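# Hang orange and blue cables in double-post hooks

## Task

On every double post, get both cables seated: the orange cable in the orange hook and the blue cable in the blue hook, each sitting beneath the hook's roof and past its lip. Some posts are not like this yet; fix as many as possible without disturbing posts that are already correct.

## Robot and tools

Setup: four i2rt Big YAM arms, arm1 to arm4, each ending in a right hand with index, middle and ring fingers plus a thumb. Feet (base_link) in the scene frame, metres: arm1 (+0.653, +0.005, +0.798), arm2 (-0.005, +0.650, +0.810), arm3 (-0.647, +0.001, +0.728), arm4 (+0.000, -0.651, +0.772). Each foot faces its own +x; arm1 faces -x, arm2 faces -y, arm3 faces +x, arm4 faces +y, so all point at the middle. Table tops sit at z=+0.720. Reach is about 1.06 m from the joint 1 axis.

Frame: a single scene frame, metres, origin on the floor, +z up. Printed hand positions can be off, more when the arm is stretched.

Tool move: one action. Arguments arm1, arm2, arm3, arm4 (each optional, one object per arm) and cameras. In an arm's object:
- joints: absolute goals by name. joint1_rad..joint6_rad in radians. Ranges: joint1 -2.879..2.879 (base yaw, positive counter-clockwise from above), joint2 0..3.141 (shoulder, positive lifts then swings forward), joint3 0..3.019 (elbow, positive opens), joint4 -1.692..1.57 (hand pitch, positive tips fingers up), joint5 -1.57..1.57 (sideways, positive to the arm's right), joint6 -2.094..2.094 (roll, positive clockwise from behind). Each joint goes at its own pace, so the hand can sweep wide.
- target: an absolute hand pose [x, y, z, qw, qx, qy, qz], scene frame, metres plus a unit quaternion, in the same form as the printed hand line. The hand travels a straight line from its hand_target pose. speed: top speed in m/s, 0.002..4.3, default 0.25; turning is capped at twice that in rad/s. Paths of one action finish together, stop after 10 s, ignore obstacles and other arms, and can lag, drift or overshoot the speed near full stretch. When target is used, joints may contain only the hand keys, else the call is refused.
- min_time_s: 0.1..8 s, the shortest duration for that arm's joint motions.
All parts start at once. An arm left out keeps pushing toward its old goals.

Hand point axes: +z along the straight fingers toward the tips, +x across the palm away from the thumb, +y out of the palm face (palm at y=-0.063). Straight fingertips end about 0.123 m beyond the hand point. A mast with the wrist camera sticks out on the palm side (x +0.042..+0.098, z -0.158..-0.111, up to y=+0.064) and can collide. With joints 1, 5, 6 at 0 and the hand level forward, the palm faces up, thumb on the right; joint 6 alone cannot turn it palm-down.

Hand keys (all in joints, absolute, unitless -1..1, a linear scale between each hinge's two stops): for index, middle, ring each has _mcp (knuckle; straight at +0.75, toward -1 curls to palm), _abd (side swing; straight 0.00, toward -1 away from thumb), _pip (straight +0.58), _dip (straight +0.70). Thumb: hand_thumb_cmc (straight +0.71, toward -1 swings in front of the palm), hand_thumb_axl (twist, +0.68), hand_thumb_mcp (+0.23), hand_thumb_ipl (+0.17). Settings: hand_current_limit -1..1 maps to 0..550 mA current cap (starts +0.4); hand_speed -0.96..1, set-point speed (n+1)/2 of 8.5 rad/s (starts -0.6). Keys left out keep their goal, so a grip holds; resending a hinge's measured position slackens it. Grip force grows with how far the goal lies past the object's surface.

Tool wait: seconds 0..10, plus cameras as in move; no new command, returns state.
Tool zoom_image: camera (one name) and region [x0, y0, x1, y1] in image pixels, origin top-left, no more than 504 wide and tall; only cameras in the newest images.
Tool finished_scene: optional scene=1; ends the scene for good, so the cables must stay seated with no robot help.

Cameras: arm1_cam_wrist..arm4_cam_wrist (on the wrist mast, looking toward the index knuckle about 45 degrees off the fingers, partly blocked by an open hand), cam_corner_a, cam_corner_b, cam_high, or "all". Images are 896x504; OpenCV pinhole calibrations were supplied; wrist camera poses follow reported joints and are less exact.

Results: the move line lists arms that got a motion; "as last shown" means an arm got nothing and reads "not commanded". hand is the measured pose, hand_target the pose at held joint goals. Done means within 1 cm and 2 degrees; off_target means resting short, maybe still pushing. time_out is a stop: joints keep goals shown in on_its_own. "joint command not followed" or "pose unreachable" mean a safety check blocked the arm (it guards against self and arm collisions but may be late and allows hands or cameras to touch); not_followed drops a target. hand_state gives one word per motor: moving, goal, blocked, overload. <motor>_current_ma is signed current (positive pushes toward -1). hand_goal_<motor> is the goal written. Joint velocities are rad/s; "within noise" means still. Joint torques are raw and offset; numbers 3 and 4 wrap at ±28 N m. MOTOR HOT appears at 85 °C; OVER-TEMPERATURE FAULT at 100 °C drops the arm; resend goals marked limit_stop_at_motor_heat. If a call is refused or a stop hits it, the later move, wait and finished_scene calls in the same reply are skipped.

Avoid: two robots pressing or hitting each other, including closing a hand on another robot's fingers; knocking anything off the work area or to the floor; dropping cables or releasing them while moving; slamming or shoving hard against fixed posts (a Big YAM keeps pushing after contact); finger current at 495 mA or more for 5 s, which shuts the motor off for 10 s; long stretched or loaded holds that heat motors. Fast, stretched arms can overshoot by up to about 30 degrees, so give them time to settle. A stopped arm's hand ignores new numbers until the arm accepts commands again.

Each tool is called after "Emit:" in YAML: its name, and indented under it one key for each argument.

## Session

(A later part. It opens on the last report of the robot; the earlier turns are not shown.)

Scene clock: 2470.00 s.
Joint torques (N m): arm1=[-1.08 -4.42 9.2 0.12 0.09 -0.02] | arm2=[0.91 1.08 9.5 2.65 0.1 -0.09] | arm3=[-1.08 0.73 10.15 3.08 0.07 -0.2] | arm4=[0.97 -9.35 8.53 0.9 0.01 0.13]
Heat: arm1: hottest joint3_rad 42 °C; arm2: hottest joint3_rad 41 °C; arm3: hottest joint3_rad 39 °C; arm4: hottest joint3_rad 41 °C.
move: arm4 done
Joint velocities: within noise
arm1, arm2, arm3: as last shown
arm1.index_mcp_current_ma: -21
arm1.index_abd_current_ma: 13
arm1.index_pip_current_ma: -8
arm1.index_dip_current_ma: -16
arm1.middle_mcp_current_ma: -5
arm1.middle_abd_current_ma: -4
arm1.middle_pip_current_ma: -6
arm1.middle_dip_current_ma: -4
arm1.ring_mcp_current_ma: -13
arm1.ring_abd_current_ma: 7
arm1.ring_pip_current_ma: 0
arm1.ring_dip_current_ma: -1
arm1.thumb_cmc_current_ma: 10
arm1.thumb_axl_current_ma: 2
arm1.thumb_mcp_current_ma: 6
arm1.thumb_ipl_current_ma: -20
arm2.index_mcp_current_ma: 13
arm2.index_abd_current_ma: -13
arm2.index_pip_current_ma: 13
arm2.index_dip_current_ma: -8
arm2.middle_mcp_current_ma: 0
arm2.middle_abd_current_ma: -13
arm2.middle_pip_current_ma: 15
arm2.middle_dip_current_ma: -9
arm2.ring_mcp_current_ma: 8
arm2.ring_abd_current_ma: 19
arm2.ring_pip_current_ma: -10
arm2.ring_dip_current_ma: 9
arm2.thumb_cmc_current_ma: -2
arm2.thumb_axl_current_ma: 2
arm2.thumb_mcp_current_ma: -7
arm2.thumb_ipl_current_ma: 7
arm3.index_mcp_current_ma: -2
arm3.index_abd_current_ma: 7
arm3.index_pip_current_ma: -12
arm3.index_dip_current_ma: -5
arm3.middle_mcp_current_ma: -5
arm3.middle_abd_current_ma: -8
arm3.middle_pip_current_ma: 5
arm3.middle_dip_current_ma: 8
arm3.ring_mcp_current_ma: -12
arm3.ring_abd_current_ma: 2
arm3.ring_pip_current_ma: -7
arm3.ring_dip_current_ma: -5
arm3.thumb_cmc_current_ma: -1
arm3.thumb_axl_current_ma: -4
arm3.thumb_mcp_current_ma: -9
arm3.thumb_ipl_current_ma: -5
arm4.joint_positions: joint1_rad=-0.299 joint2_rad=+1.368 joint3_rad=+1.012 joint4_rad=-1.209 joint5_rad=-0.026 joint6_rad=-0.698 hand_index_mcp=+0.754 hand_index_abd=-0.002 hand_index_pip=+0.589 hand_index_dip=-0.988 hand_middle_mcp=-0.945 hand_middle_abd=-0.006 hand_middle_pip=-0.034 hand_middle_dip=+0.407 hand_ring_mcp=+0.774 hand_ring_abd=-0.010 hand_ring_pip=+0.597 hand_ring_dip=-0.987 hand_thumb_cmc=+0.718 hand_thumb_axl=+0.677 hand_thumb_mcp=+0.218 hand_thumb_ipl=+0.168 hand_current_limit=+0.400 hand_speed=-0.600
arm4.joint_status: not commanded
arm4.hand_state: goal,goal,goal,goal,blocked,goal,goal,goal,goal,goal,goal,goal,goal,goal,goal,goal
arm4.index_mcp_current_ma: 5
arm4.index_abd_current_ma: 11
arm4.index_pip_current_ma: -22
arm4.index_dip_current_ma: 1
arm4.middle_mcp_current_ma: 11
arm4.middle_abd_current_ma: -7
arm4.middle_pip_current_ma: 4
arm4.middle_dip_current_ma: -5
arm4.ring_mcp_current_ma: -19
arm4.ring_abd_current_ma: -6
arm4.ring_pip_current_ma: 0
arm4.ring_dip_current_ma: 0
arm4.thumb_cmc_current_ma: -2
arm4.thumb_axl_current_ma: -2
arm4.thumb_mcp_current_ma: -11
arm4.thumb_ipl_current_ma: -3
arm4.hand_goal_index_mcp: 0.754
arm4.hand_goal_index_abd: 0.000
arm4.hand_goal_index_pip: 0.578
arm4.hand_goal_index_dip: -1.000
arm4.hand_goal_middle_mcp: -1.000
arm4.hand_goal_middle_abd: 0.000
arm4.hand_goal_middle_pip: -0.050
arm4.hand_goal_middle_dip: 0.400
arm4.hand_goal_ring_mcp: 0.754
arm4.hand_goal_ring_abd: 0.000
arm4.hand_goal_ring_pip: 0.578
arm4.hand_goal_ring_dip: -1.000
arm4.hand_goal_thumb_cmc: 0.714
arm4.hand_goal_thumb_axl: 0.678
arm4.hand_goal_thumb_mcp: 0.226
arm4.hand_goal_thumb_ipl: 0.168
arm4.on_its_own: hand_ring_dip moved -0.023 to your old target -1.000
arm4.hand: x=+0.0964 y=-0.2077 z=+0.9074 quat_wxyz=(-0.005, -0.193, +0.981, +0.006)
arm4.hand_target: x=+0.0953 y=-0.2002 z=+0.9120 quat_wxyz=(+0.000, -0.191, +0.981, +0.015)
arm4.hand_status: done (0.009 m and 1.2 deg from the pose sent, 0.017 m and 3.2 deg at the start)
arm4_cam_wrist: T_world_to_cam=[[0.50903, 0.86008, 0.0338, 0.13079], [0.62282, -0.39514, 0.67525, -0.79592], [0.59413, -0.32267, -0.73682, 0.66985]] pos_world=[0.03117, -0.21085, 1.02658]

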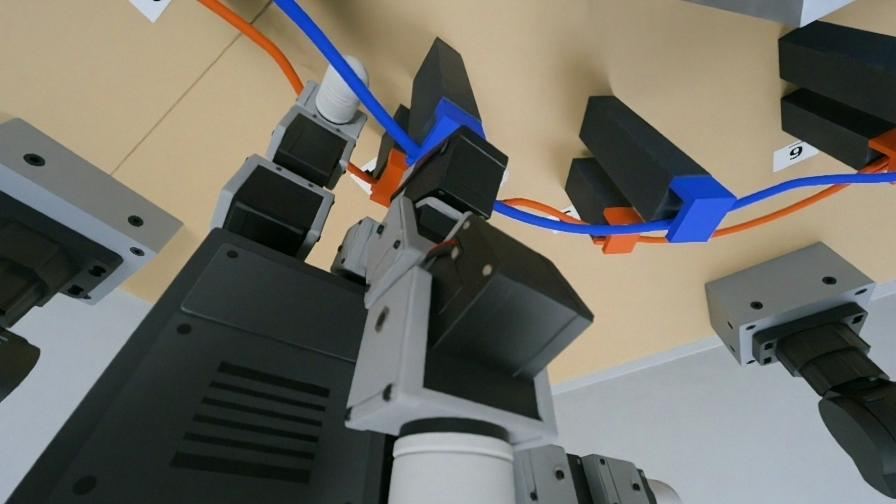

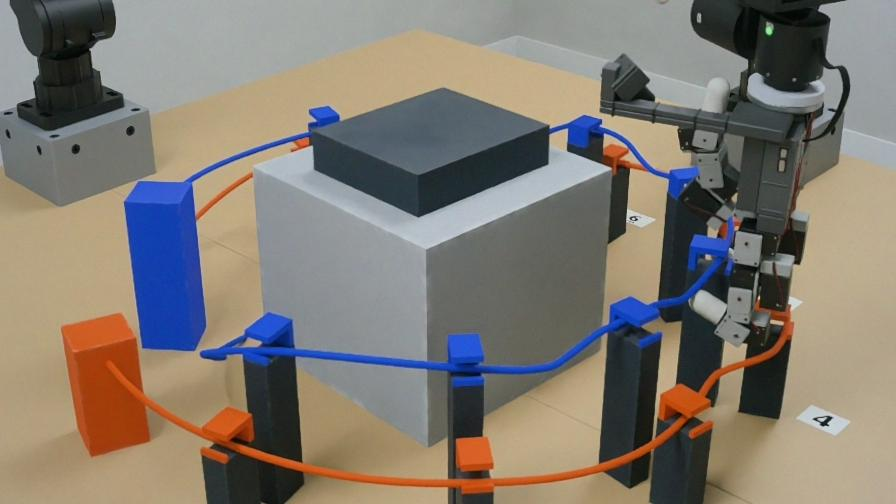

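Emit:
move:
  arm4: {"target": [0.0905, -0.1715, 0.934, 0, -0.1908, 0.9815, 0.02], "speed": 0.06}
  cameras: ["arm4_cam_wrist", "cam_corner_a"]

Emit:
zoom_image:
  camera: "cam_corner_a"
  region: [690, 205, 760, 285]

Emit:
zoom_image:
  camera: "arm4_cam_wrist"
  region: [380, 80, 520, 200]

Emit:
zoom_image:
  camera: "arm4_cam_wrist"
  region: [500, 80, 740, 260]

Scene clock: 2488.27 s.
Joint torques (N m): arm1=[-1.2 -4.84 9.25 0.06 0.05 -0.01] | arm2=[1.32 1.61 9.46 2.69 0.08 -0.13] | arm3=[-1.67 0.91 10.39 3.1 0.04 -0.18] | arm4=[0.97 -10.05 11.66 -0.05 -0.14 0.12]
Heat: arm1: hottest joint3_rad 41 °C; arm2: hottest joint3_rad 41 °C; arm3: hottest joint3_rad 39 °C; arm4: hottest joint3_rad 40 °C.
move: arm4 off_target
Joint velocities: within noise
arm1, arm2, arm3: as last shown
arm1.index_mcp_current_ma: -12
arm1.index_abd_current_ma: 2
arm1.index_pip_current_ma: -9
arm1.index_dip_current_ma: -1
arm1.middle_mcp_current_ma: -8
arm1.middle_abd_current_ma: 9
arm1.middle_pip_current_ma: -7
arm1.middle_dip_current_ma: 3
arm1.ring_mcp_current_ma: -3
arm1.ring_abd_current_ma: 17
arm1.ring_pip_current_ma: -2
arm1.thumb_cmc_current_ma: 4
arm1.thumb_mcp_current_ma: -26
arm1.thumb_ipl_current_ma: 0
arm2.index_mcp_current_ma: 6
arm2.index_abd_current_ma: -16
arm2.index_pip_current_ma: 1
arm2.index_dip_current_ma: 10
arm2.middle_mcp_current_ma: 13
arm2.middle_abd_current_ma: 0
arm2.middle_pip_current_ma: -6
arm2.middle_dip_current_ma: -12
arm2.ring_mcp_current_ma: -7
arm2.ring_abd_current_ma: -6
arm2.ring_pip_current_ma: -25
arm2.ring_dip_current_ma: 0
arm2.thumb_cmc_current_ma: -1
arm2.thumb_axl_current_ma: -19
arm2.thumb_mcp_current_ma: -4
arm2.thumb_ipl_current_ma: -5
arm3.index_mcp_current_ma: 13
arm3.index_abd_current_ma: 3
arm3.index_pip_current_ma: -7
arm3.index_dip_current_ma: 3
arm3.middle_mcp_current_ma: -3
arm3.middle_pip_current_ma: 11
arm3.middle_dip_current_ma: 0
arm3.ring_mcp_current_ma: 4
arm3.ring_abd_current_ma: -2
arm3.ring_pip_current_ma: 4
arm3.ring_dip_current_ma: -6
arm3.thumb_cmc_current_ma: 3
arm3.thumb_axl_current_ma: -5
arm3.thumb_mcp_current_ma: -5
arm3.thumb_ipl_current_ma: -2
arm4.joint_positions: joint1_rad=-0.269 joint2_rad=+1.408 joint3_rad=+1.070 joint4_rad=-1.236 joint5_rad=-0.026 joint6_rad=-0.667 hand_index_mcp=+0.754 hand_index_abd=-0.002 hand_index_pip=+0.589 hand_index_dip=-0.988 hand_middle_mcp=-0.945 hand_middle_abd=-0.006 hand_middle_pip=-0.034 hand_middle_dip=+0.407 hand_ring_mcp=+0.773 hand_ring_abd=+0.004 hand_ring_pip=+0.597 hand_ring_dip=-0.987 hand_thumb_cmc=+0.718 hand_thumb_axl=+0.677 hand_thumb_mcp=+0.218 hand_thumb_ipl=+0.168 hand_current_limit=+0.400 hand_speed=-0.600
arm4.joint_status: not commanded
arm4.hand_state: goal,goal,goal,goal,blocked,goal,goal,goal,goal,goal,goal,goal,goal,goal,goal,goal
arm4.index_mcp_current_ma: 5
arm4.index_abd_current_ma: 10
arm4.index_pip_current_ma: -1
arm4.index_dip_current_ma: -2
arm4.middle_mcp_current_ma: 19
arm4.middle_abd_current_ma: -1
arm4.middle_pip_current_ma: 0
arm4.middle_dip_current_ma: -2
arm4.ring_mcp_current_ma: -3
arm4.ring_abd_current_ma: 2
arm4.ring_pip_current_ma: -3
arm4.ring_dip_current_ma: 3
arm4.thumb_cmc_current_ma: -2
arm4.thumb_axl_current_ma: 6
arm4.thumb_mcp_current_ma: -13
arm4.thumb_ipl_current_ma: -5
arm4.hand_goal_index_mcp: 0.754
arm4.hand_goal_index_abd: 0.000
arm4.hand_goal_index_pip: 0.578
arm4.hand_goal_index_dip: -1.000
arm4.hand_goal_middle_mcp: -1.000
arm4.hand_goal_middle_abd: 0.000
arm4.hand_goal_middle_pip: -0.050
arm4.hand_goal_middle_dip: 0.400
arm4.hand_goal_ring_mcp: 0.754
arm4.hand_goal_ring_abd: 0.000
arm4.hand_goal_ring_pip: 0.578
arm4.hand_goal_ring_dip: -1.000
arm4.hand_goal_thumb_cmc: 0.714
arm4.hand_goal_thumb_axl: 0.678
arm4.hand_goal_thumb_mcp: 0.226
arm4.hand_goal_thumb_ipl: 0.168
arm4.hand: x=+0.0900 y=-0.1896 z=+0.9132 quat_wxyz=(-0.008, -0.193, +0.981, +0.002)
arm4.hand_target: x=+0.0903 y=-0.1724 z=+0.9344 quat_wxyz=(+0.000, -0.191, +0.981, +0.021)
arm4.hand_status: off_target (0.028 m and 2.3 deg from the pose sent, 0.045 m and 1.7 deg at the start)
arm4_cam_wrist: T_world_to_cam=[[0.51023, 0.8597, 0.02403, 0.12711], [0.62456, -0.38959, 0.67686, -0.7893], [0.59126, -0.33035, -0.73572, 0.6815]] pos_world=[0.02517, -0.19165, 1.03258]

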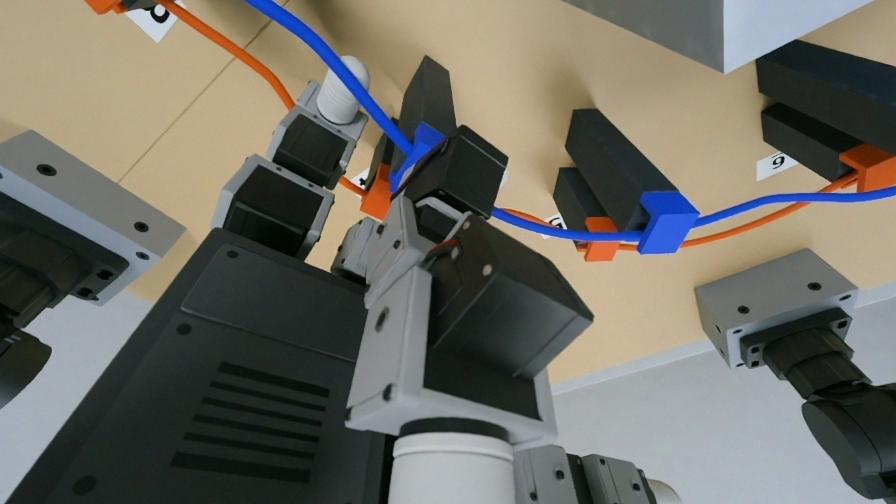

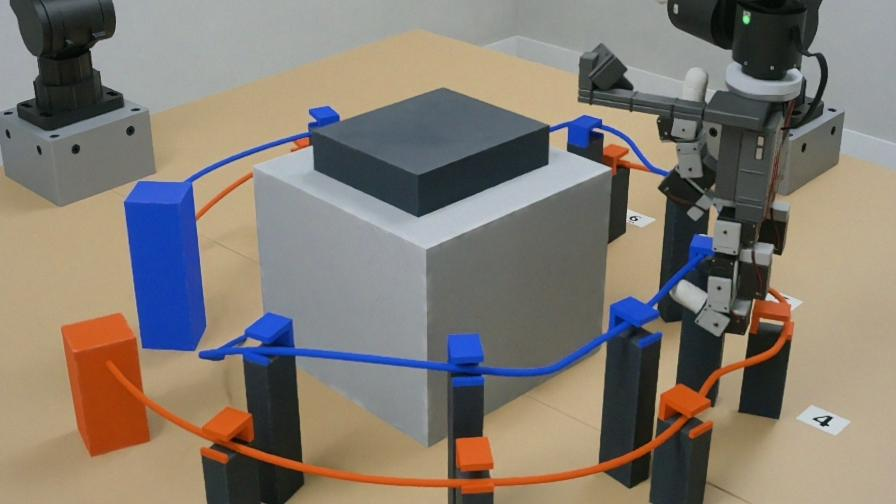

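Scaled by 6.300 from the camera's image (finer frame: 1280x720).

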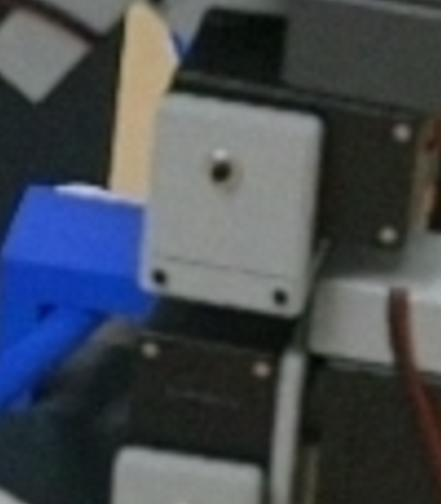

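Scaled by 3.600 from the camera's image (finer frame: 1280x720).

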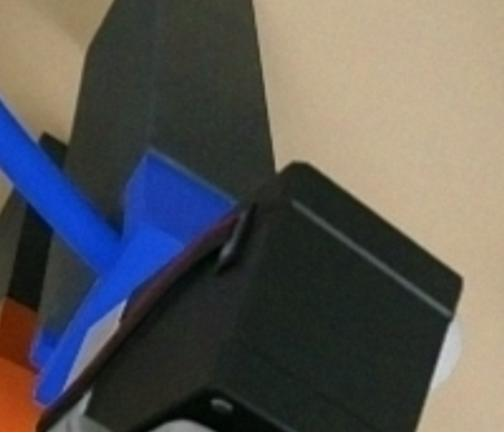

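Scaled by 2.100 from the camera's image (finer frame: 1280x720).

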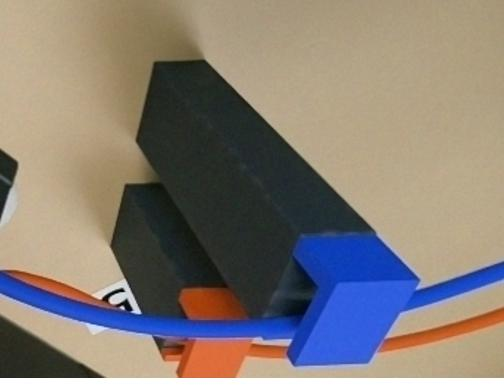

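Emit:
move:
  arm4: {"joints": {"hand_index_dip": 0.551, "hand_ring_dip": 0.551, "hand_speed": -0.8}}

Emit:
move:
  arm4: {"target": [0.093, -0.197, 1.045, 0, -0.1908, 0.9815, 0.015], "speed": 0.12}
  cameras: ["arm4_cam_wrist", "cam_corner_a", "cam_corner_b", "cam_high"]

Emit:
zoom_image:
  camera: "cam_corner_a"
  region: [640, 150, 800, 340]

Emit:
zoom_image:
  camera: "cam_corner_b"
  region: [130, 110, 330, 290]

Emit:
zoom_image:
  camera: "arm4_cam_wrist"
  region: [340, 0, 520, 130]

Emit:
zoom_image:
  camera: "arm4_cam_wrist"
  region: [520, 0, 740, 160]

Scene clock: 2505.20 s.
Joint torques (N m): arm1=[-0.85 -4.13 9.28 0.06 0.04 0.02] | arm2=[1.03 1.26 9.54 2.81 0.06 -0.09] | arm3=[-0.67 1.08 10.21 3.02 0.05 -0.22] | arm4=[0.97 -10.05 11.66 0.05 -0.09 0.11]
Heat: arm1: hottest joint3_rad 41 °C; arm2: hottest joint3_rad 42 °C; arm3: hottest joint3_rad 39 °C; arm4: hottest joint3_rad 40 °C.
move: arm4 done
Joint velocities: within noise
arm1, arm2, arm3: as last shown
arm1.index_mcp_current_ma: -2
arm1.index_abd_current_ma: -1
arm1.index_pip_current_ma: -7
arm1.index_dip_current_ma: -5
arm1.middle_mcp_current_ma: -15
arm1.middle_abd_current_ma: -8
arm1.middle_pip_current_ma: -8
arm1.middle_dip_current_ma: -8
arm1.ring_mcp_current_ma: 16
arm1.ring_abd_current_ma: 6
arm1.ring_pip_current_ma: 6
arm1.ring_dip_current_ma: -4
arm1.thumb_cmc_current_ma: 2
arm1.thumb_axl_current_ma: 10
arm1.thumb_mcp_current_ma: -14
arm1.thumb_ipl_current_ma: -2
arm2.index_mcp_current_ma: 8
arm2.index_abd_current_ma: -13
arm2.index_pip_current_ma: 3
arm2.index_dip_current_ma: -9
arm2.middle_mcp_current_ma: 17
arm2.middle_abd_current_ma: 6
arm2.middle_pip_current_ma: 3
arm2.middle_dip_current_ma: -1
arm2.ring_mcp_current_ma: -3
arm2.ring_abd_current_ma: 12
arm2.ring_pip_current_ma: 3
arm2.ring_dip_current_ma: 14
arm2.thumb_cmc_current_ma: 4
arm2.thumb_axl_current_ma: -11
arm2.thumb_mcp_current_ma: 4
arm2.thumb_ipl_current_ma: 13
arm3.index_mcp_current_ma: 11
arm3.index_abd_current_ma: 2
arm3.index_pip_current_ma: -3
arm3.index_dip_current_ma: -2
arm3.middle_mcp_current_ma: -8
arm3.middle_abd_current_ma: -7
arm3.middle_pip_current_ma: 12
arm3.middle_dip_current_ma: 7
arm3.ring_mcp_current_ma: -14
arm3.ring_abd_current_ma: -13
arm3.ring_pip_current_ma: 2
arm3.ring_dip_current_ma: -14
arm3.thumb_cmc_current_ma: 4
arm3.thumb_axl_current_ma: 8
arm3.thumb_ipl_current_ma: 0
arm4.joint_positions: joint1_rad=-0.268 joint2_rad=+1.408 joint3_rad=+1.070 joint4_rad=-1.238 joint5_rad=-0.028 joint6_rad=-0.666 hand_index_mcp=+0.754 hand_index_abd=-0.002 hand_index_pip=+0.589 hand_index_dip=+0.546 hand_middle_mcp=-0.945 hand_middle_abd=-0.006 hand_middle_pip=-0.034 hand_middle_dip=+0.407 hand_ring_mcp=+0.756 hand_ring_abd=+0.003 hand_ring_pip=+0.580 hand_ring_dip=+0.546 hand_thumb_cmc=+0.718 hand_thumb_axl=+0.677 hand_thumb_mcp=+0.218 hand_thumb_ipl=+0.168 hand_current_limit=+0.400 hand_speed=-0.800
arm4.joint_status: all done
arm4.hand_state: goal,goal,goal,goal,blocked,goal,goal,goal,goal,goal,goal,goal,goal,goal,goal,goal
arm4.index_mcp_current_ma: -4
arm4.index_abd_current_ma: 6
arm4.index_pip_current_ma: -9
arm4.index_dip_current_ma: 5
arm4.middle_mcp_current_ma: 12
arm4.middle_abd_current_ma: 10
arm4.middle_pip_current_ma: -6
arm4.middle_dip_current_ma: -4
arm4.ring_mcp_current_ma: -14
arm4.ring_abd_current_ma: 6
arm4.ring_pip_current_ma: -4
arm4.ring_dip_current_ma: -3
arm4.thumb_cmc_current_ma: -10
arm4.thumb_axl_current_ma: -1
arm4.thumb_mcp_current_ma: -15
arm4.thumb_ipl_current_ma: -10
arm4.hand_goal_index_mcp: 0.754
arm4.hand_goal_index_abd: 0.000
arm4.hand_goal_index_pip: 0.578
arm4.hand_goal_index_dip: 0.552
arm4.hand_goal_middle_mcp: -1.000
arm4.hand_goal_middle_abd: 0.000
arm4.hand_goal_middle_pip: -0.050
arm4.hand_goal_middle_dip: 0.400
arm4.hand_goal_ring_mcp: 0.754
arm4.hand_goal_ring_abd: 0.000
arm4.hand_goal_ring_pip: 0.578
arm4.hand_goal_ring_dip: 0.552
arm4.hand_goal_thumb_cmc: 0.714
arm4.hand_goal_thumb_axl: 0.678
arm4.hand_goal_thumb_mcp: 0.226
arm4.hand_goal_thumb_ipl: 0.168
arm4.hand: x=+0.0895 y=-0.1900 z=+0.9131 quat_wxyz=(-0.009, -0.193, +0.981, +0.001)
arm4.hand_target: x=+0.0902 y=-0.1725 z=+0.9343 quat_wxyz=(+0.000, -0.191, +0.981, +0.020)
arm4.hand_status: not commanded
pictures: none

Scene clock: 2506.83 s.
Joint torques (N m): arm1=[-0.91 -4.07 9.18 0.03 0.04 -0.01] | arm2=[0.44 0.79 9.5 2.7 0.07 -0.12] | arm3=[-0.85 0.67 10.11 2.96 0.04 -0.18] | arm4=[-0.44 -10.05 11.82 -0.06 0.07 -0.16]
Heat: arm1: hottest joint3_rad 41 °C; arm2: hottest joint3_rad 42 °C; arm3: hottest joint3_rad 39 °C; arm4: hottest joint3_rad 40 °C.
move: arm4 off_target
Joint velocities: within noise
arm1, arm2, arm3: as last shown
arm1.index_mcp_current_ma: 9
arm1.index_abd_current_ma: -8
arm1.index_pip_current_ma: 9
arm1.index_dip_current_ma: 7
arm1.middle_mcp_current_ma: -25
arm1.middle_abd_current_ma: 3
arm1.middle_pip_current_ma: -19
arm1.middle_dip_current_ma: -14
arm1.ring_mcp_current_ma: 2
arm1.ring_abd_current_ma: 0
arm1.ring_pip_current_ma: 8
arm1.ring_dip_current_ma: -9
arm1.thumb_cmc_current_ma: 5
arm1.thumb_axl_current_ma: -4
arm1.thumb_mcp_current_ma: -21
arm1.thumb_ipl_current_ma: -6
arm2.index_mcp_current_ma: 17
arm2.index_abd_current_ma: -5
arm2.index_pip_current_ma: -1
arm2.index_dip_current_ma: 16
arm2.middle_mcp_current_ma: 4
arm2.middle_abd_current_ma: 5
arm2.middle_pip_current_ma: 4
arm2.middle_dip_current_ma: -2
arm2.ring_mcp_current_ma: 2
arm2.ring_abd_current_ma: 5
arm2.ring_pip_current_ma: -9
arm2.ring_dip_current_ma: -3
arm2.thumb_cmc_current_ma: 3
arm2.thumb_axl_current_ma: 9
arm2.thumb_mcp_current_ma: 12
arm2.thumb_ipl_current_ma: 6
arm3.index_mcp_current_ma: 7
arm3.index_abd_current_ma: 4
arm3.index_pip_current_ma: -5
arm3.middle_mcp_current_ma: -9
arm3.middle_abd_current_ma: -4
arm3.middle_pip_current_ma: -1
arm3.middle_dip_current_ma: 8
arm3.ring_mcp_current_ma: -13
arm3.ring_abd_current_ma: -3
arm3.ring_pip_current_ma: -6
arm3.ring_dip_current_ma: -4
arm3.thumb_cmc_current_ma: 0
arm3.thumb_axl_current_ma: 2
arm3.thumb_mcp_current_ma: 3
arm3.thumb_ipl_current_ma: 4
arm4.joint_positions: joint1_rad=-0.274 joint2_rad=+1.321 joint3_rad=+1.276 joint4_rad=-1.545 joint5_rad=-0.026 joint6_rad=-0.666 hand_index_mcp=+0.754 hand_index_abd=-0.002 hand_index_pip=+0.589 hand_index_dip=+0.546 hand_middle_mcp=-0.945 hand_middle_abd=-0.006 hand_middle_pip=-0.034 hand_middle_dip=+0.407 hand_ring_mcp=+0.756 hand_ring_abd=+0.003 hand_ring_pip=+0.580 hand_ring_dip=+0.546 hand_thumb_cmc=+0.718 hand_thumb_axl=+0.677 hand_thumb_mcp=+0.218 hand_thumb_ipl=+0.168 hand_current_limit=+0.400 hand_speed=-0.800
arm4.joint_status: not commanded
arm4.hand_state: goal,goal,goal,goal,blocked,goal,goal,goal,goal,goal,goal,goal,goal,goal,goal,goal
arm4.index_mcp_current_ma: 12
arm4.index_abd_current_ma: 11
arm4.index_pip_current_ma: -14
arm4.index_dip_current_ma: 9
arm4.middle_mcp_current_ma: 17
arm4.middle_abd_current_ma: -3
arm4.middle_pip_current_ma: -4
arm4.middle_dip_current_ma: 4
arm4.ring_mcp_current_ma: 1
arm4.ring_abd_current_ma: -5
arm4.ring_pip_current_ma: -4
arm4.ring_dip_current_ma: -2
arm4.thumb_cmc_current_ma: 2
arm4.thumb_axl_current_ma: -1
arm4.thumb_mcp_current_ma: -13
arm4.thumb_ipl_current_ma: -6
arm4.hand_goal_index_mcp: 0.754
arm4.hand_goal_index_abd: 0.000
arm4.hand_goal_index_pip: 0.578
arm4.hand_goal_index_dip: 0.552
arm4.hand_goal_middle_mcp: -1.000
arm4.hand_goal_middle_abd: 0.000
arm4.hand_goal_middle_pip: -0.050
arm4.hand_goal_middle_dip: 0.400
arm4.hand_goal_ring_mcp: 0.754
arm4.hand_goal_ring_abd: 0.000
arm4.hand_goal_ring_pip: 0.578
arm4.hand_goal_ring_dip: 0.552
arm4.hand_goal_thumb_cmc: 0.714
arm4.hand_goal_thumb_axl: 0.678
arm4.hand_goal_thumb_mcp: 0.226
arm4.hand_goal_thumb_ipl: 0.168
arm4.hand: x=+0.0866 y=-0.2054 z=+1.0202 quat_wxyz=(-0.011, -0.190, +0.982, -0.006)
arm4.hand_target: x=+0.0926 y=-0.1978 z=+1.0450 quat_wxyz=(+0.000, -0.191, +0.982, +0.015)
arm4.hand_status: off_target (0.027 m and 2.7 deg from the pose sent, 0.132 m and 1.9 deg at the start)
arm4_cam_wrist: T_world_to_cam=[[0.515, 0.85715, 0.00819, 0.15499], [0.62551, -0.38232, 0.68012, -0.86769], [0.5861, -0.34514, -0.73305, 0.75169]] pos_world=[0.02237, -0.20515, 1.13989]

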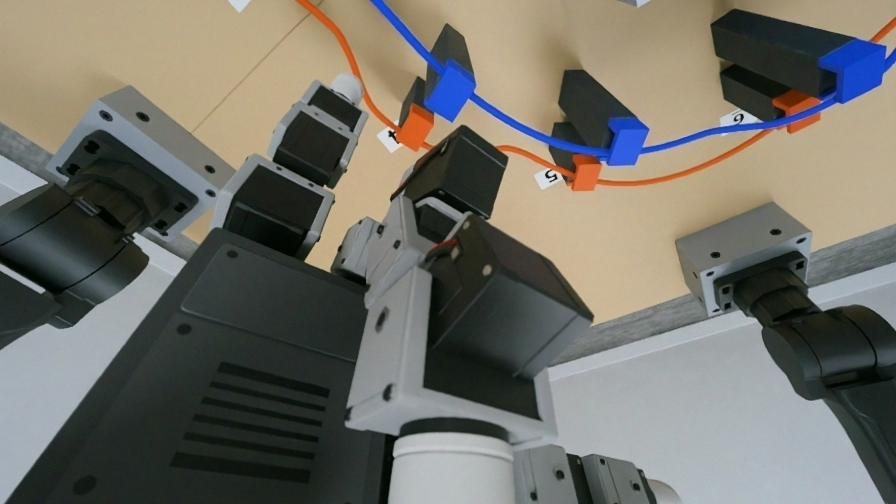

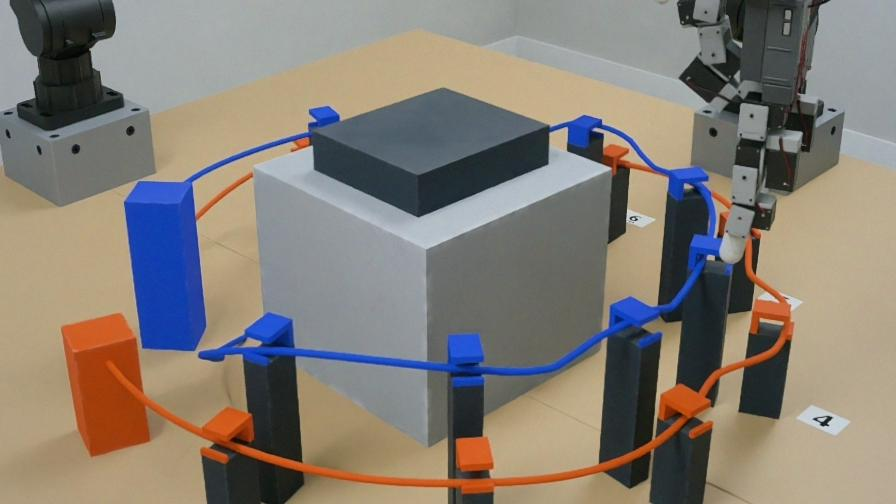

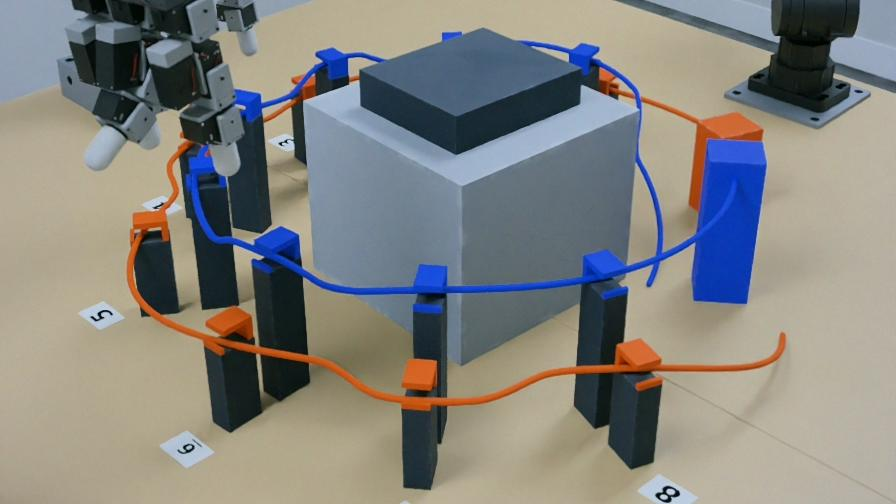

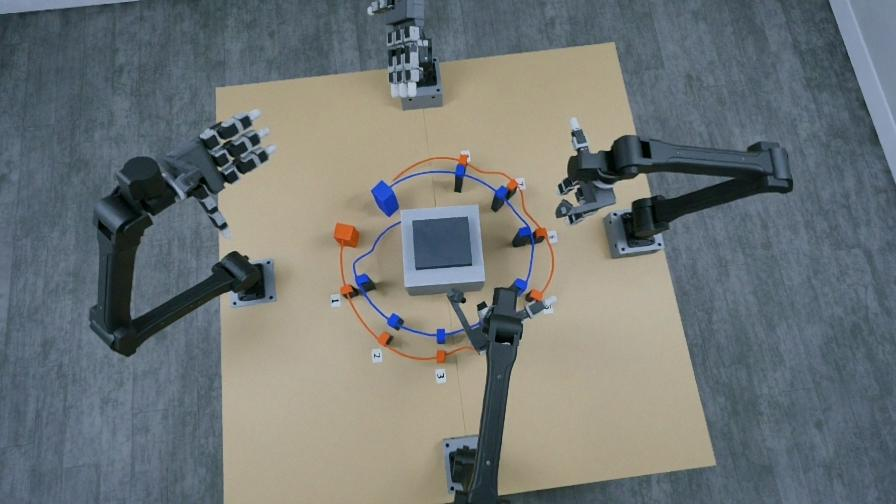

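Scaled by 2.653 from the camera's image (finer frame: 1280x720).

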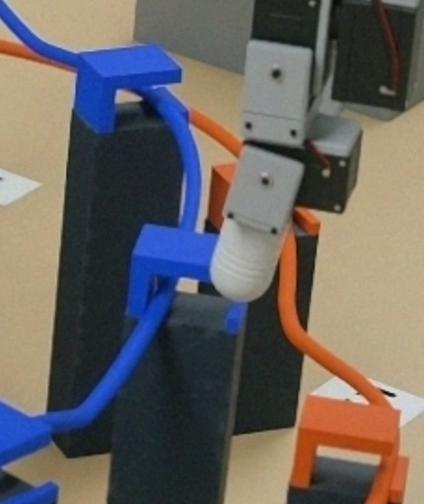

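Scaled by 2.520 from the camera's image (finer frame: 1280x720).

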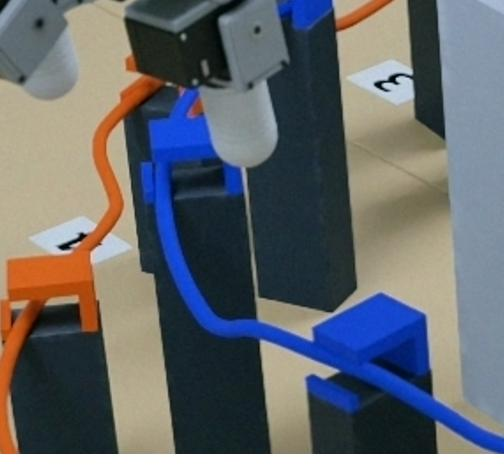

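Scaled by 2.800 from the camera's image (finer frame: 1280x720).

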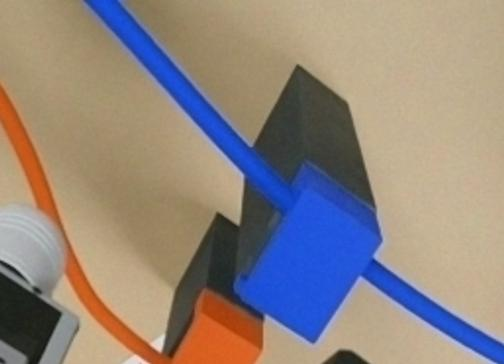

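Scaled by 2.291 from the camera's image (finer frame: 1280x720).

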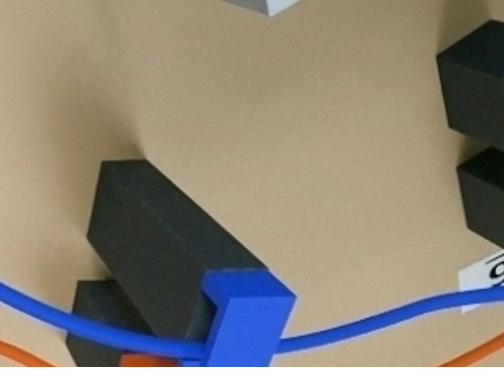

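Emit:
zoom_image:
  camera: "cam_corner_b"
  region: [240, 215, 320, 285]

Emit:
zoom_image:
  camera: "cam_corner_b"
  region: [180, 140, 240, 200]

Emit:
zoom_image:
  camera: "cam_corner_b"
  region: [390, 240, 480, 320]

Emit:
zoom_image:
  camera: "cam_corner_b"
  region: [560, 230, 660, 320]

Emit:
zoom_image:
  camera: "cam_corner_a"
  region: [655, 155, 735, 225]

Emit:
zoom_image:
  camera: "arm4_cam_wrist"
  region: [700, 20, 896, 140]

Emit:
zoom_image:
  camera: "arm4_cam_wrist"
  region: [560, 90, 680, 180]

Emit:
zoom_image:
  camera: "cam_corner_a"
  region: [210, 290, 310, 380]

Emit:
zoom_image:
  camera: "cam_corner_a"
  region: [420, 320, 520, 400]

Emit:
zoom_image:
  camera: "cam_corner_a"
  region: [600, 280, 700, 360]

Scaled by 6.300 from the camera's image (finer frame: 1280x720).

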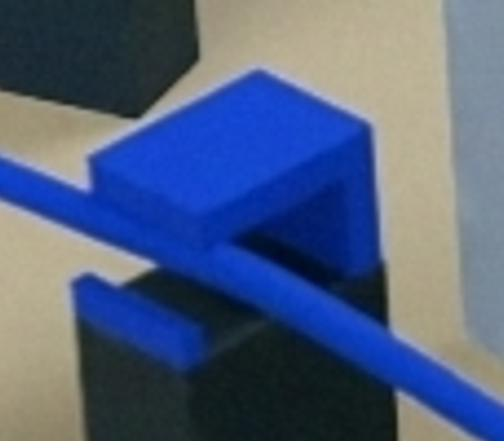

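Scaled by 8.400 from the camera's image (finer frame: 1280x720).

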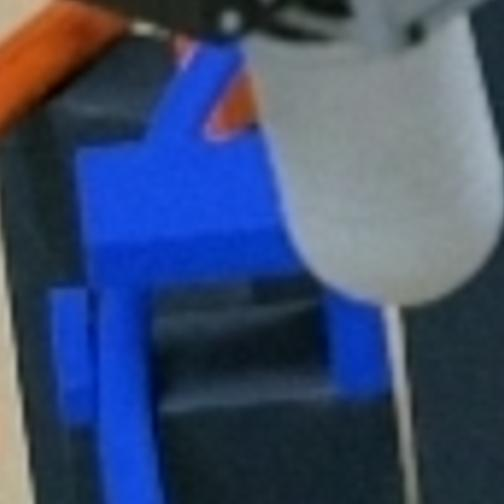

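Scaled by 5.600 from the camera's image (finer frame: 1280x720).

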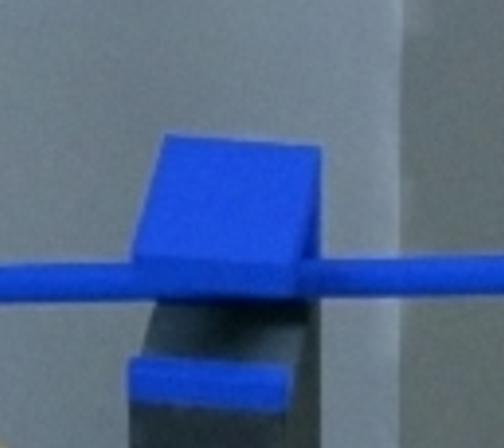

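Scaled by 5.040 from the camera's image (finer frame: 1280x720).

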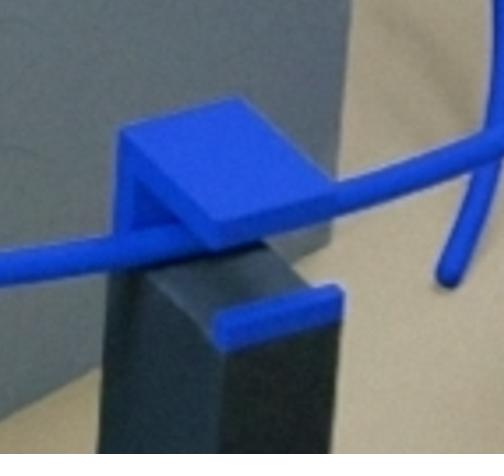

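Scaled by 6.300 from the camera's image (finer frame: 1280x720).

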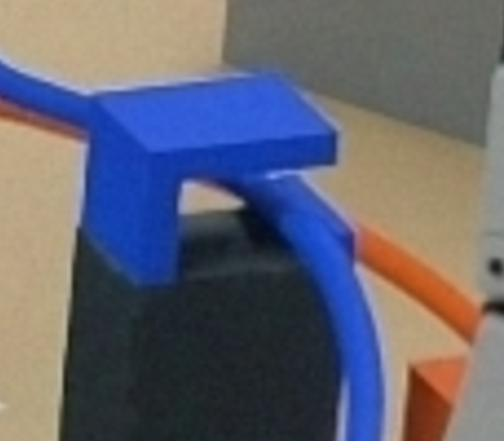

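Scaled by 2.571 from the camera's image (finer frame: 1280x720).

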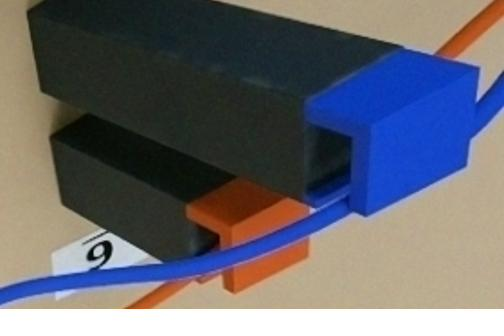

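Scaled by 4.200 from the camera's image (finer frame: 1280x720).

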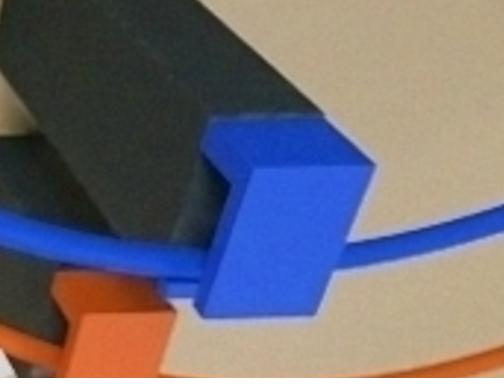

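Scaled by 5.040 from the camera's image (finer frame: 1280x720).

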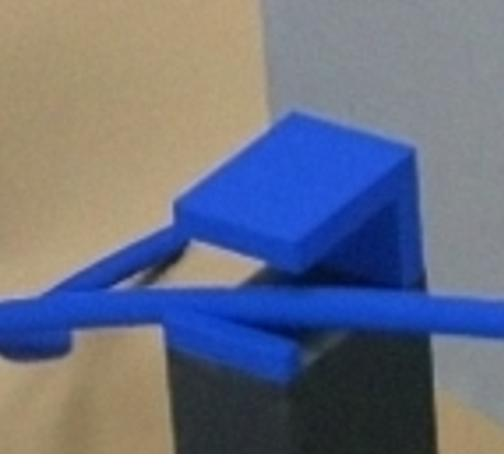

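Scaled by 5.040 from the camera's image (finer frame: 1280x720).

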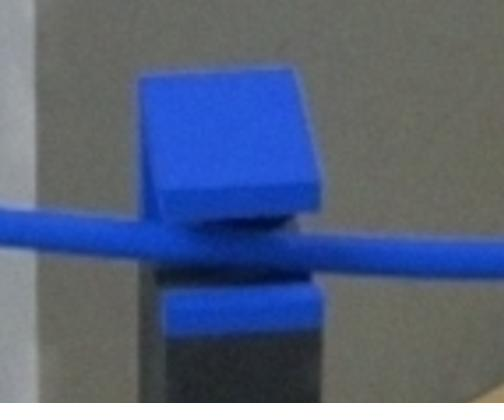

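Scaled by 5.040 from the camera's image (finer frame: 1280x720).

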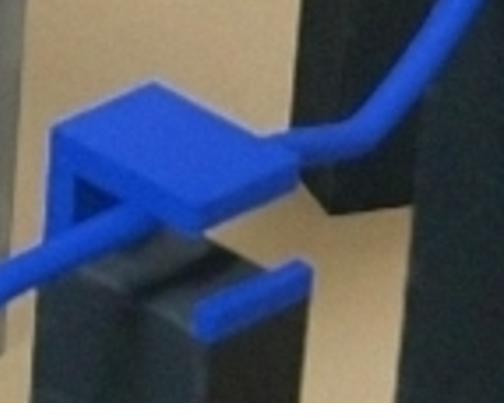

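Emit:
move:
  arm4: {"target": [0.093, -0.24, 1.08, 0, -0.1908, 0.9815, 0.01], "speed": 0.15}
  cameras: ["cam_corner_a", "cam_corner_b", "cam_high", "arm4_cam_wrist"]

Scene clock: 2535.70 s.
Joint torques (N m): arm1=[-1.08 -4.19 9.22 0.12 0.07 -0.01] | arm2=[0.56 1.03 9.4 2.66 0.09 -0.08] | arm3=[-1.38 0.67 10.32 3.14 0.04 -0.19] | arm4=[-0.38 -7.77 11.78 -0.06 0.03 -0.21]
Heat: arm1: hottest joint3_rad 41 °C; arm2: hottest joint3_rad 42 °C; arm3: hottest joint3_rad 39 °C; arm4: hottest joint3_rad 42 °C.
move: arm4 off_target
Joint velocities: within noise
arm1.joint_positions: joint1_rad=-0.106 joint2_rad=+0.974 joint3_rad=+1.234 joint4_rad=-1.674 joint5_rad=+0.011 joint6_rad=-0.169 hand_index_mcp=+0.750 hand_index_abd=-0.011 hand_index_pip=+0.575 hand_index_dip=+0.693 hand_middle_mcp=+0.992 hand_middle_abd=+0.000 hand_middle_pip=+0.975 hand_middle_dip=+0.997 hand_ring_mcp=+0.748 hand_ring_abd=-0.002 hand_ring_pip=+0.574 hand_ring_dip=+0.694 hand_thumb_cmc=+0.719 hand_thumb_axl=+0.677 hand_thumb_mcp=+0.220 hand_thumb_ipl=+0.168 hand_current_limit=+0.400 hand_speed=-0.750
arm1.joint_status: not commanded
arm1.hand_state: goal,goal,goal,goal,goal,goal,blocked,goal,goal,goal,goal,goal,goal,goal,goal,goal
arm1.index_mcp_current_ma: -15
arm1.index_abd_current_ma: -3
arm1.index_pip_current_ma: -11
arm1.index_dip_current_ma: -3
arm1.middle_mcp_current_ma: 11
arm1.middle_abd_current_ma: 19
arm1.middle_pip_current_ma: 15
arm1.middle_dip_current_ma: -5
arm1.ring_mcp_current_ma: -11
arm1.ring_abd_current_ma: 8
arm1.ring_pip_current_ma: -20
arm1.ring_dip_current_ma: -9
arm1.thumb_cmc_current_ma: 13
arm1.thumb_axl_current_ma: -5
arm1.thumb_mcp_current_ma: -8
arm1.thumb_ipl_current_ma: -5
arm1.hand_goal_index_mcp: 0.754
arm1.hand_goal_index_abd: 0.000
arm1.hand_goal_index_pip: 0.578
arm1.hand_goal_index_dip: 0.696
arm1.hand_goal_middle_mcp: 1.000
arm1.hand_goal_middle_abd: 0.000
arm1.hand_goal_middle_pip: 1.000
arm1.hand_goal_middle_dip: 1.000
arm1.hand_goal_ring_mcp: 0.754
arm1.hand_goal_ring_abd: 0.000
arm1.hand_goal_ring_pip: 0.578
arm1.hand_goal_ring_dip: 0.696
arm1.hand_goal_thumb_cmc: 0.714
arm1.hand_goal_thumb_axl: 0.678
arm1.hand_goal_thumb_mcp: 0.226
arm1.hand_goal_thumb_ipl: 0.168
arm1.hand: x=+0.2960 y=+0.0557 z=+1.1459 quat_wxyz=(+0.047, +0.728, -0.681, -0.061)
arm1.hand_target: x=+0.2997 y=+0.0599 z=+1.1394 quat_wxyz=(+0.040, +0.728, -0.683, -0.053)
arm1.hand_status: not commanded
arm2, arm3: as last shown
arm2.index_mcp_current_ma: 15
arm2.index_abd_current_ma: 12
arm2.index_pip_current_ma: 7
arm2.index_dip_current_ma: -5
arm2.middle_mcp_current_ma: -1
arm2.middle_abd_current_ma: -8
arm2.middle_pip_current_ma: -10
arm2.middle_dip_current_ma: -4
arm2.ring_mcp_current_ma: 6
arm2.ring_abd_current_ma: 13
arm2.ring_pip_current_ma: 8
arm2.ring_dip_current_ma: 2
arm2.thumb_cmc_current_ma: 2
arm2.thumb_axl_current_ma: -11
arm2.thumb_ipl_current_ma: 11
arm3.index_mcp_current_ma: -2
arm3.index_abd_current_ma: 10
arm3.index_pip_current_ma: -14
arm3.index_dip_current_ma: -16
arm3.middle_mcp_current_ma: -2
arm3.middle_abd_current_ma: -13
arm3.middle_pip_current_ma: 9
arm3.middle_dip_current_ma: -3
arm3.ring_mcp_current_ma: -10
arm3.ring_abd_current_ma: -14
arm3.ring_pip_current_ma: 1
arm3.ring_dip_current_ma: -10
arm3.thumb_cmc_current_ma: 9
arm3.thumb_axl_current_ma: 1
arm3.thumb_mcp_current_ma: 0
arm4.joint_positions: joint1_rad=-0.310 joint2_rad=+1.219 joint3_rad=+1.287 joint4_rad=-1.660 joint5_rad=-0.021 joint6_rad=-0.698 hand_index_mcp=+0.754 hand_index_abd=-0.002 hand_index_pip=+0.578 hand_index_dip=+0.546 hand_middle_mcp=-0.945 hand_middle_abd=-0.006 hand_middle_pip=-0.034 hand_middle_dip=+0.407 hand_ring_mcp=+0.756 hand_ring_abd=+0.003 hand_ring_pip=+0.580 hand_ring_dip=+0.546 hand_thumb_cmc=+0.718 hand_thumb_axl=+0.677 hand_thumb_mcp=+0.218 hand_thumb_ipl=+0.168 hand_current_limit=+0.400 hand_speed=-0.800
arm4.joint_status: not commanded
arm4.hand_state: goal,goal,goal,goal,blocked,goal,goal,goal,goal,goal,goal,goal,goal,goal,goal,goal
arm4.index_mcp_current_ma: 22
arm4.index_abd_current_ma: 2
arm4.index_pip_current_ma: -6
arm4.index_dip_current_ma: 3
arm4.middle_mcp_current_ma: 24
arm4.middle_abd_current_ma: -3
arm4.middle_pip_current_ma: 0
arm4.middle_dip_current_ma: -5
arm4.ring_mcp_current_ma: -8
arm4.ring_abd_current_ma: -4
arm4.ring_pip_current_ma: 4
arm4.ring_dip_current_ma: -6
arm4.thumb_cmc_current_ma: -5
arm4.thumb_axl_current_ma: -3
arm4.thumb_mcp_current_ma: -4
arm4.thumb_ipl_current_ma: -2
arm4.hand_goal_index_mcp: 0.754
arm4.hand_goal_index_abd: 0.000
arm4.hand_goal_index_pip: 0.578
arm4.hand_goal_index_dip: 0.552
arm4.hand_goal_middle_mcp: -1.000
arm4.hand_goal_middle_abd: 0.000
arm4.hand_goal_middle_pip: -0.050
arm4.hand_goal_middle_dip: 0.400
arm4.hand_goal_ring_mcp: 0.754
arm4.hand_goal_ring_abd: 0.000
arm4.hand_goal_ring_pip: 0.578
arm4.hand_goal_ring_dip: 0.552
arm4.hand_goal_thumb_cmc: 0.714
arm4.hand_goal_thumb_axl: 0.678
arm4.hand_goal_thumb_mcp: 0.226
arm4.hand_goal_thumb_ipl: 0.168
arm4.hand: x=+0.0880 y=-0.2472 z=+1.0587 quat_wxyz=(-0.010, -0.188, +0.982, -0.007)
arm4.hand_target: x=+0.0928 y=-0.2407 z=+1.0797 quat_wxyz=(+0.000, -0.191, +0.982, +0.010)
arm4.hand_status: off_target (0.023 m and 2.3 deg from the pose sent, 0.070 m and 2.2 deg at the start)
pictures: arm4_cam_wrist, cam_corner_a, cam_corner_b, cam_high
arm4_cam_wrist: T_world_to_cam=[[0.51921, 0.8546, 0.00853, 0.18854], [0.62096, -0.38409, 0.68329, -0.91402], [0.58722, -0.34948, -0.7301, 0.76039]] pos_world=[0.02316, -0.24645, 1.17809]

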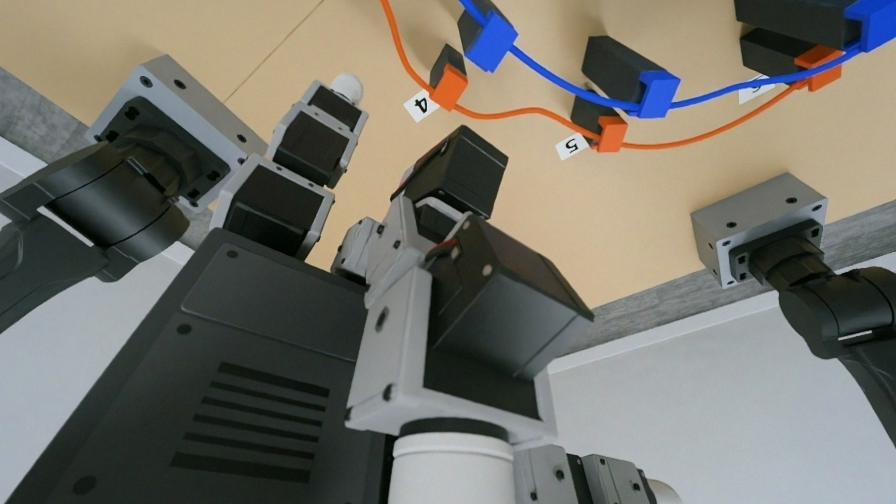

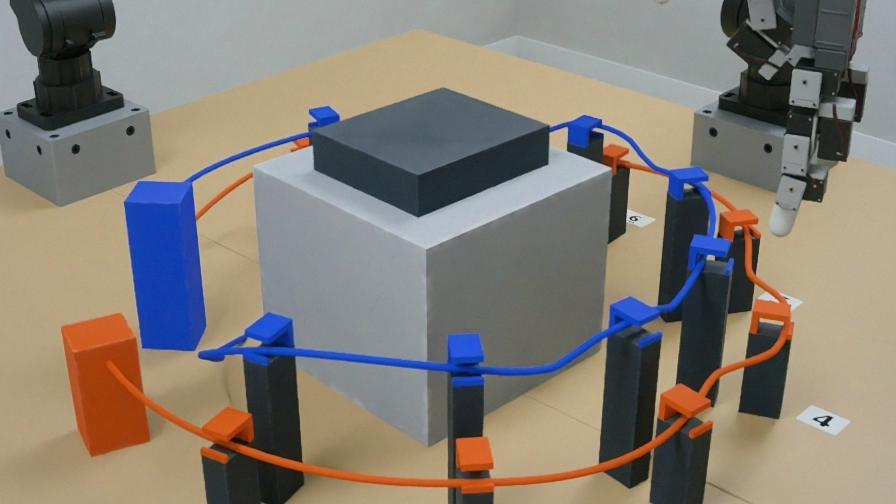

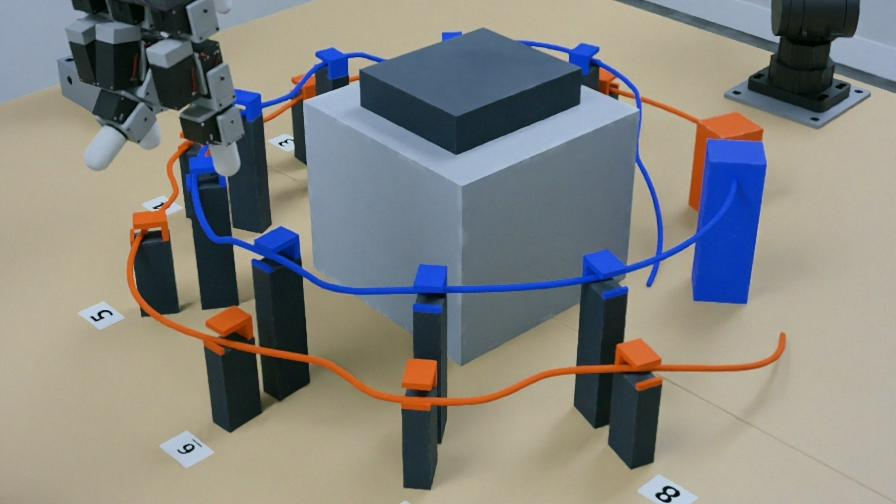

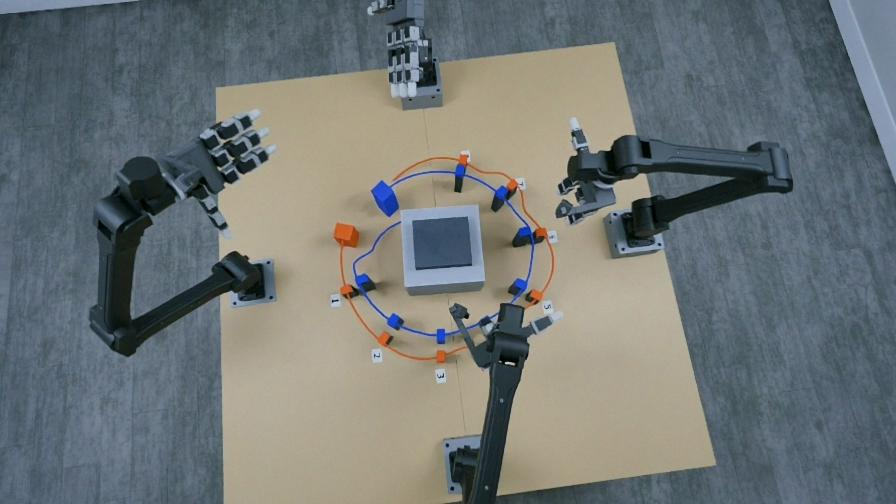

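Emit:
zoom_image:
  camera: "cam_corner_b"
  region: [130, 80, 330, 240]

Emit:
zoom_image:
  camera: "arm4_cam_wrist"
  region: [400, 0, 720, 170]

Emit:
zoom_image:
  camera: "cam_corner_a"
  region: [560, 100, 800, 340]

Emit:
zoom_image:
  camera: "cam_corner_b"
  region: [200, 200, 360, 320]

Emit:
zoom_image:
  camera: "cam_corner_a"
  region: [190, 290, 350, 410]

Scaled by 2.520 from the camera's image (finer frame: 1280x720).

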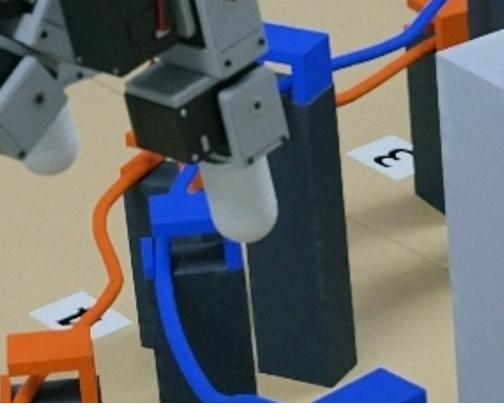

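Scaled by 1.575 from the camera's image (finer frame: 1280x720).

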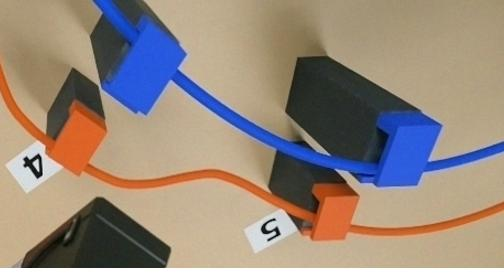

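Scaled by 2.100 from the camera's image (finer frame: 1280x720).

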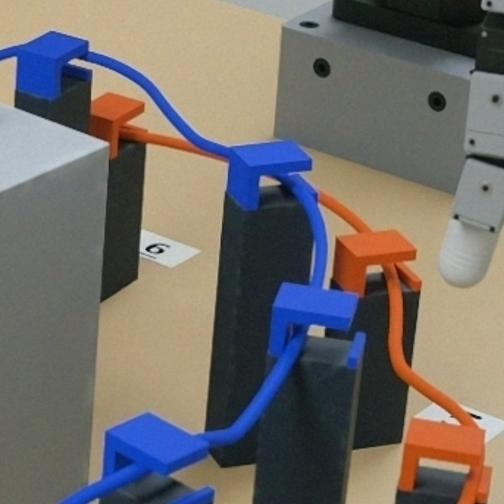

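Scaled by 3.150 from the camera's image (finer frame: 1280x720).

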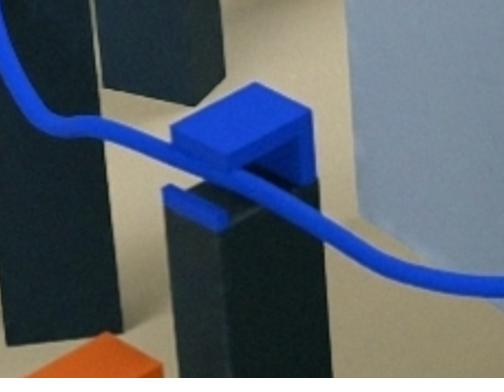

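Scaled by 3.150 from the camera's image (finer frame: 1280x720).

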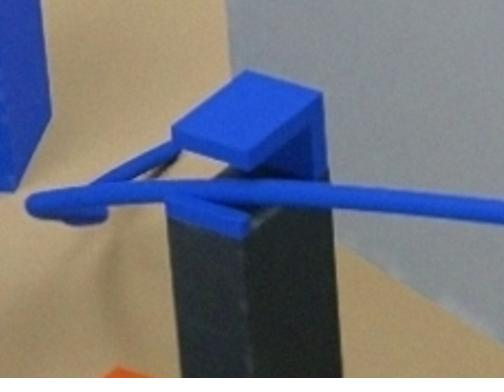

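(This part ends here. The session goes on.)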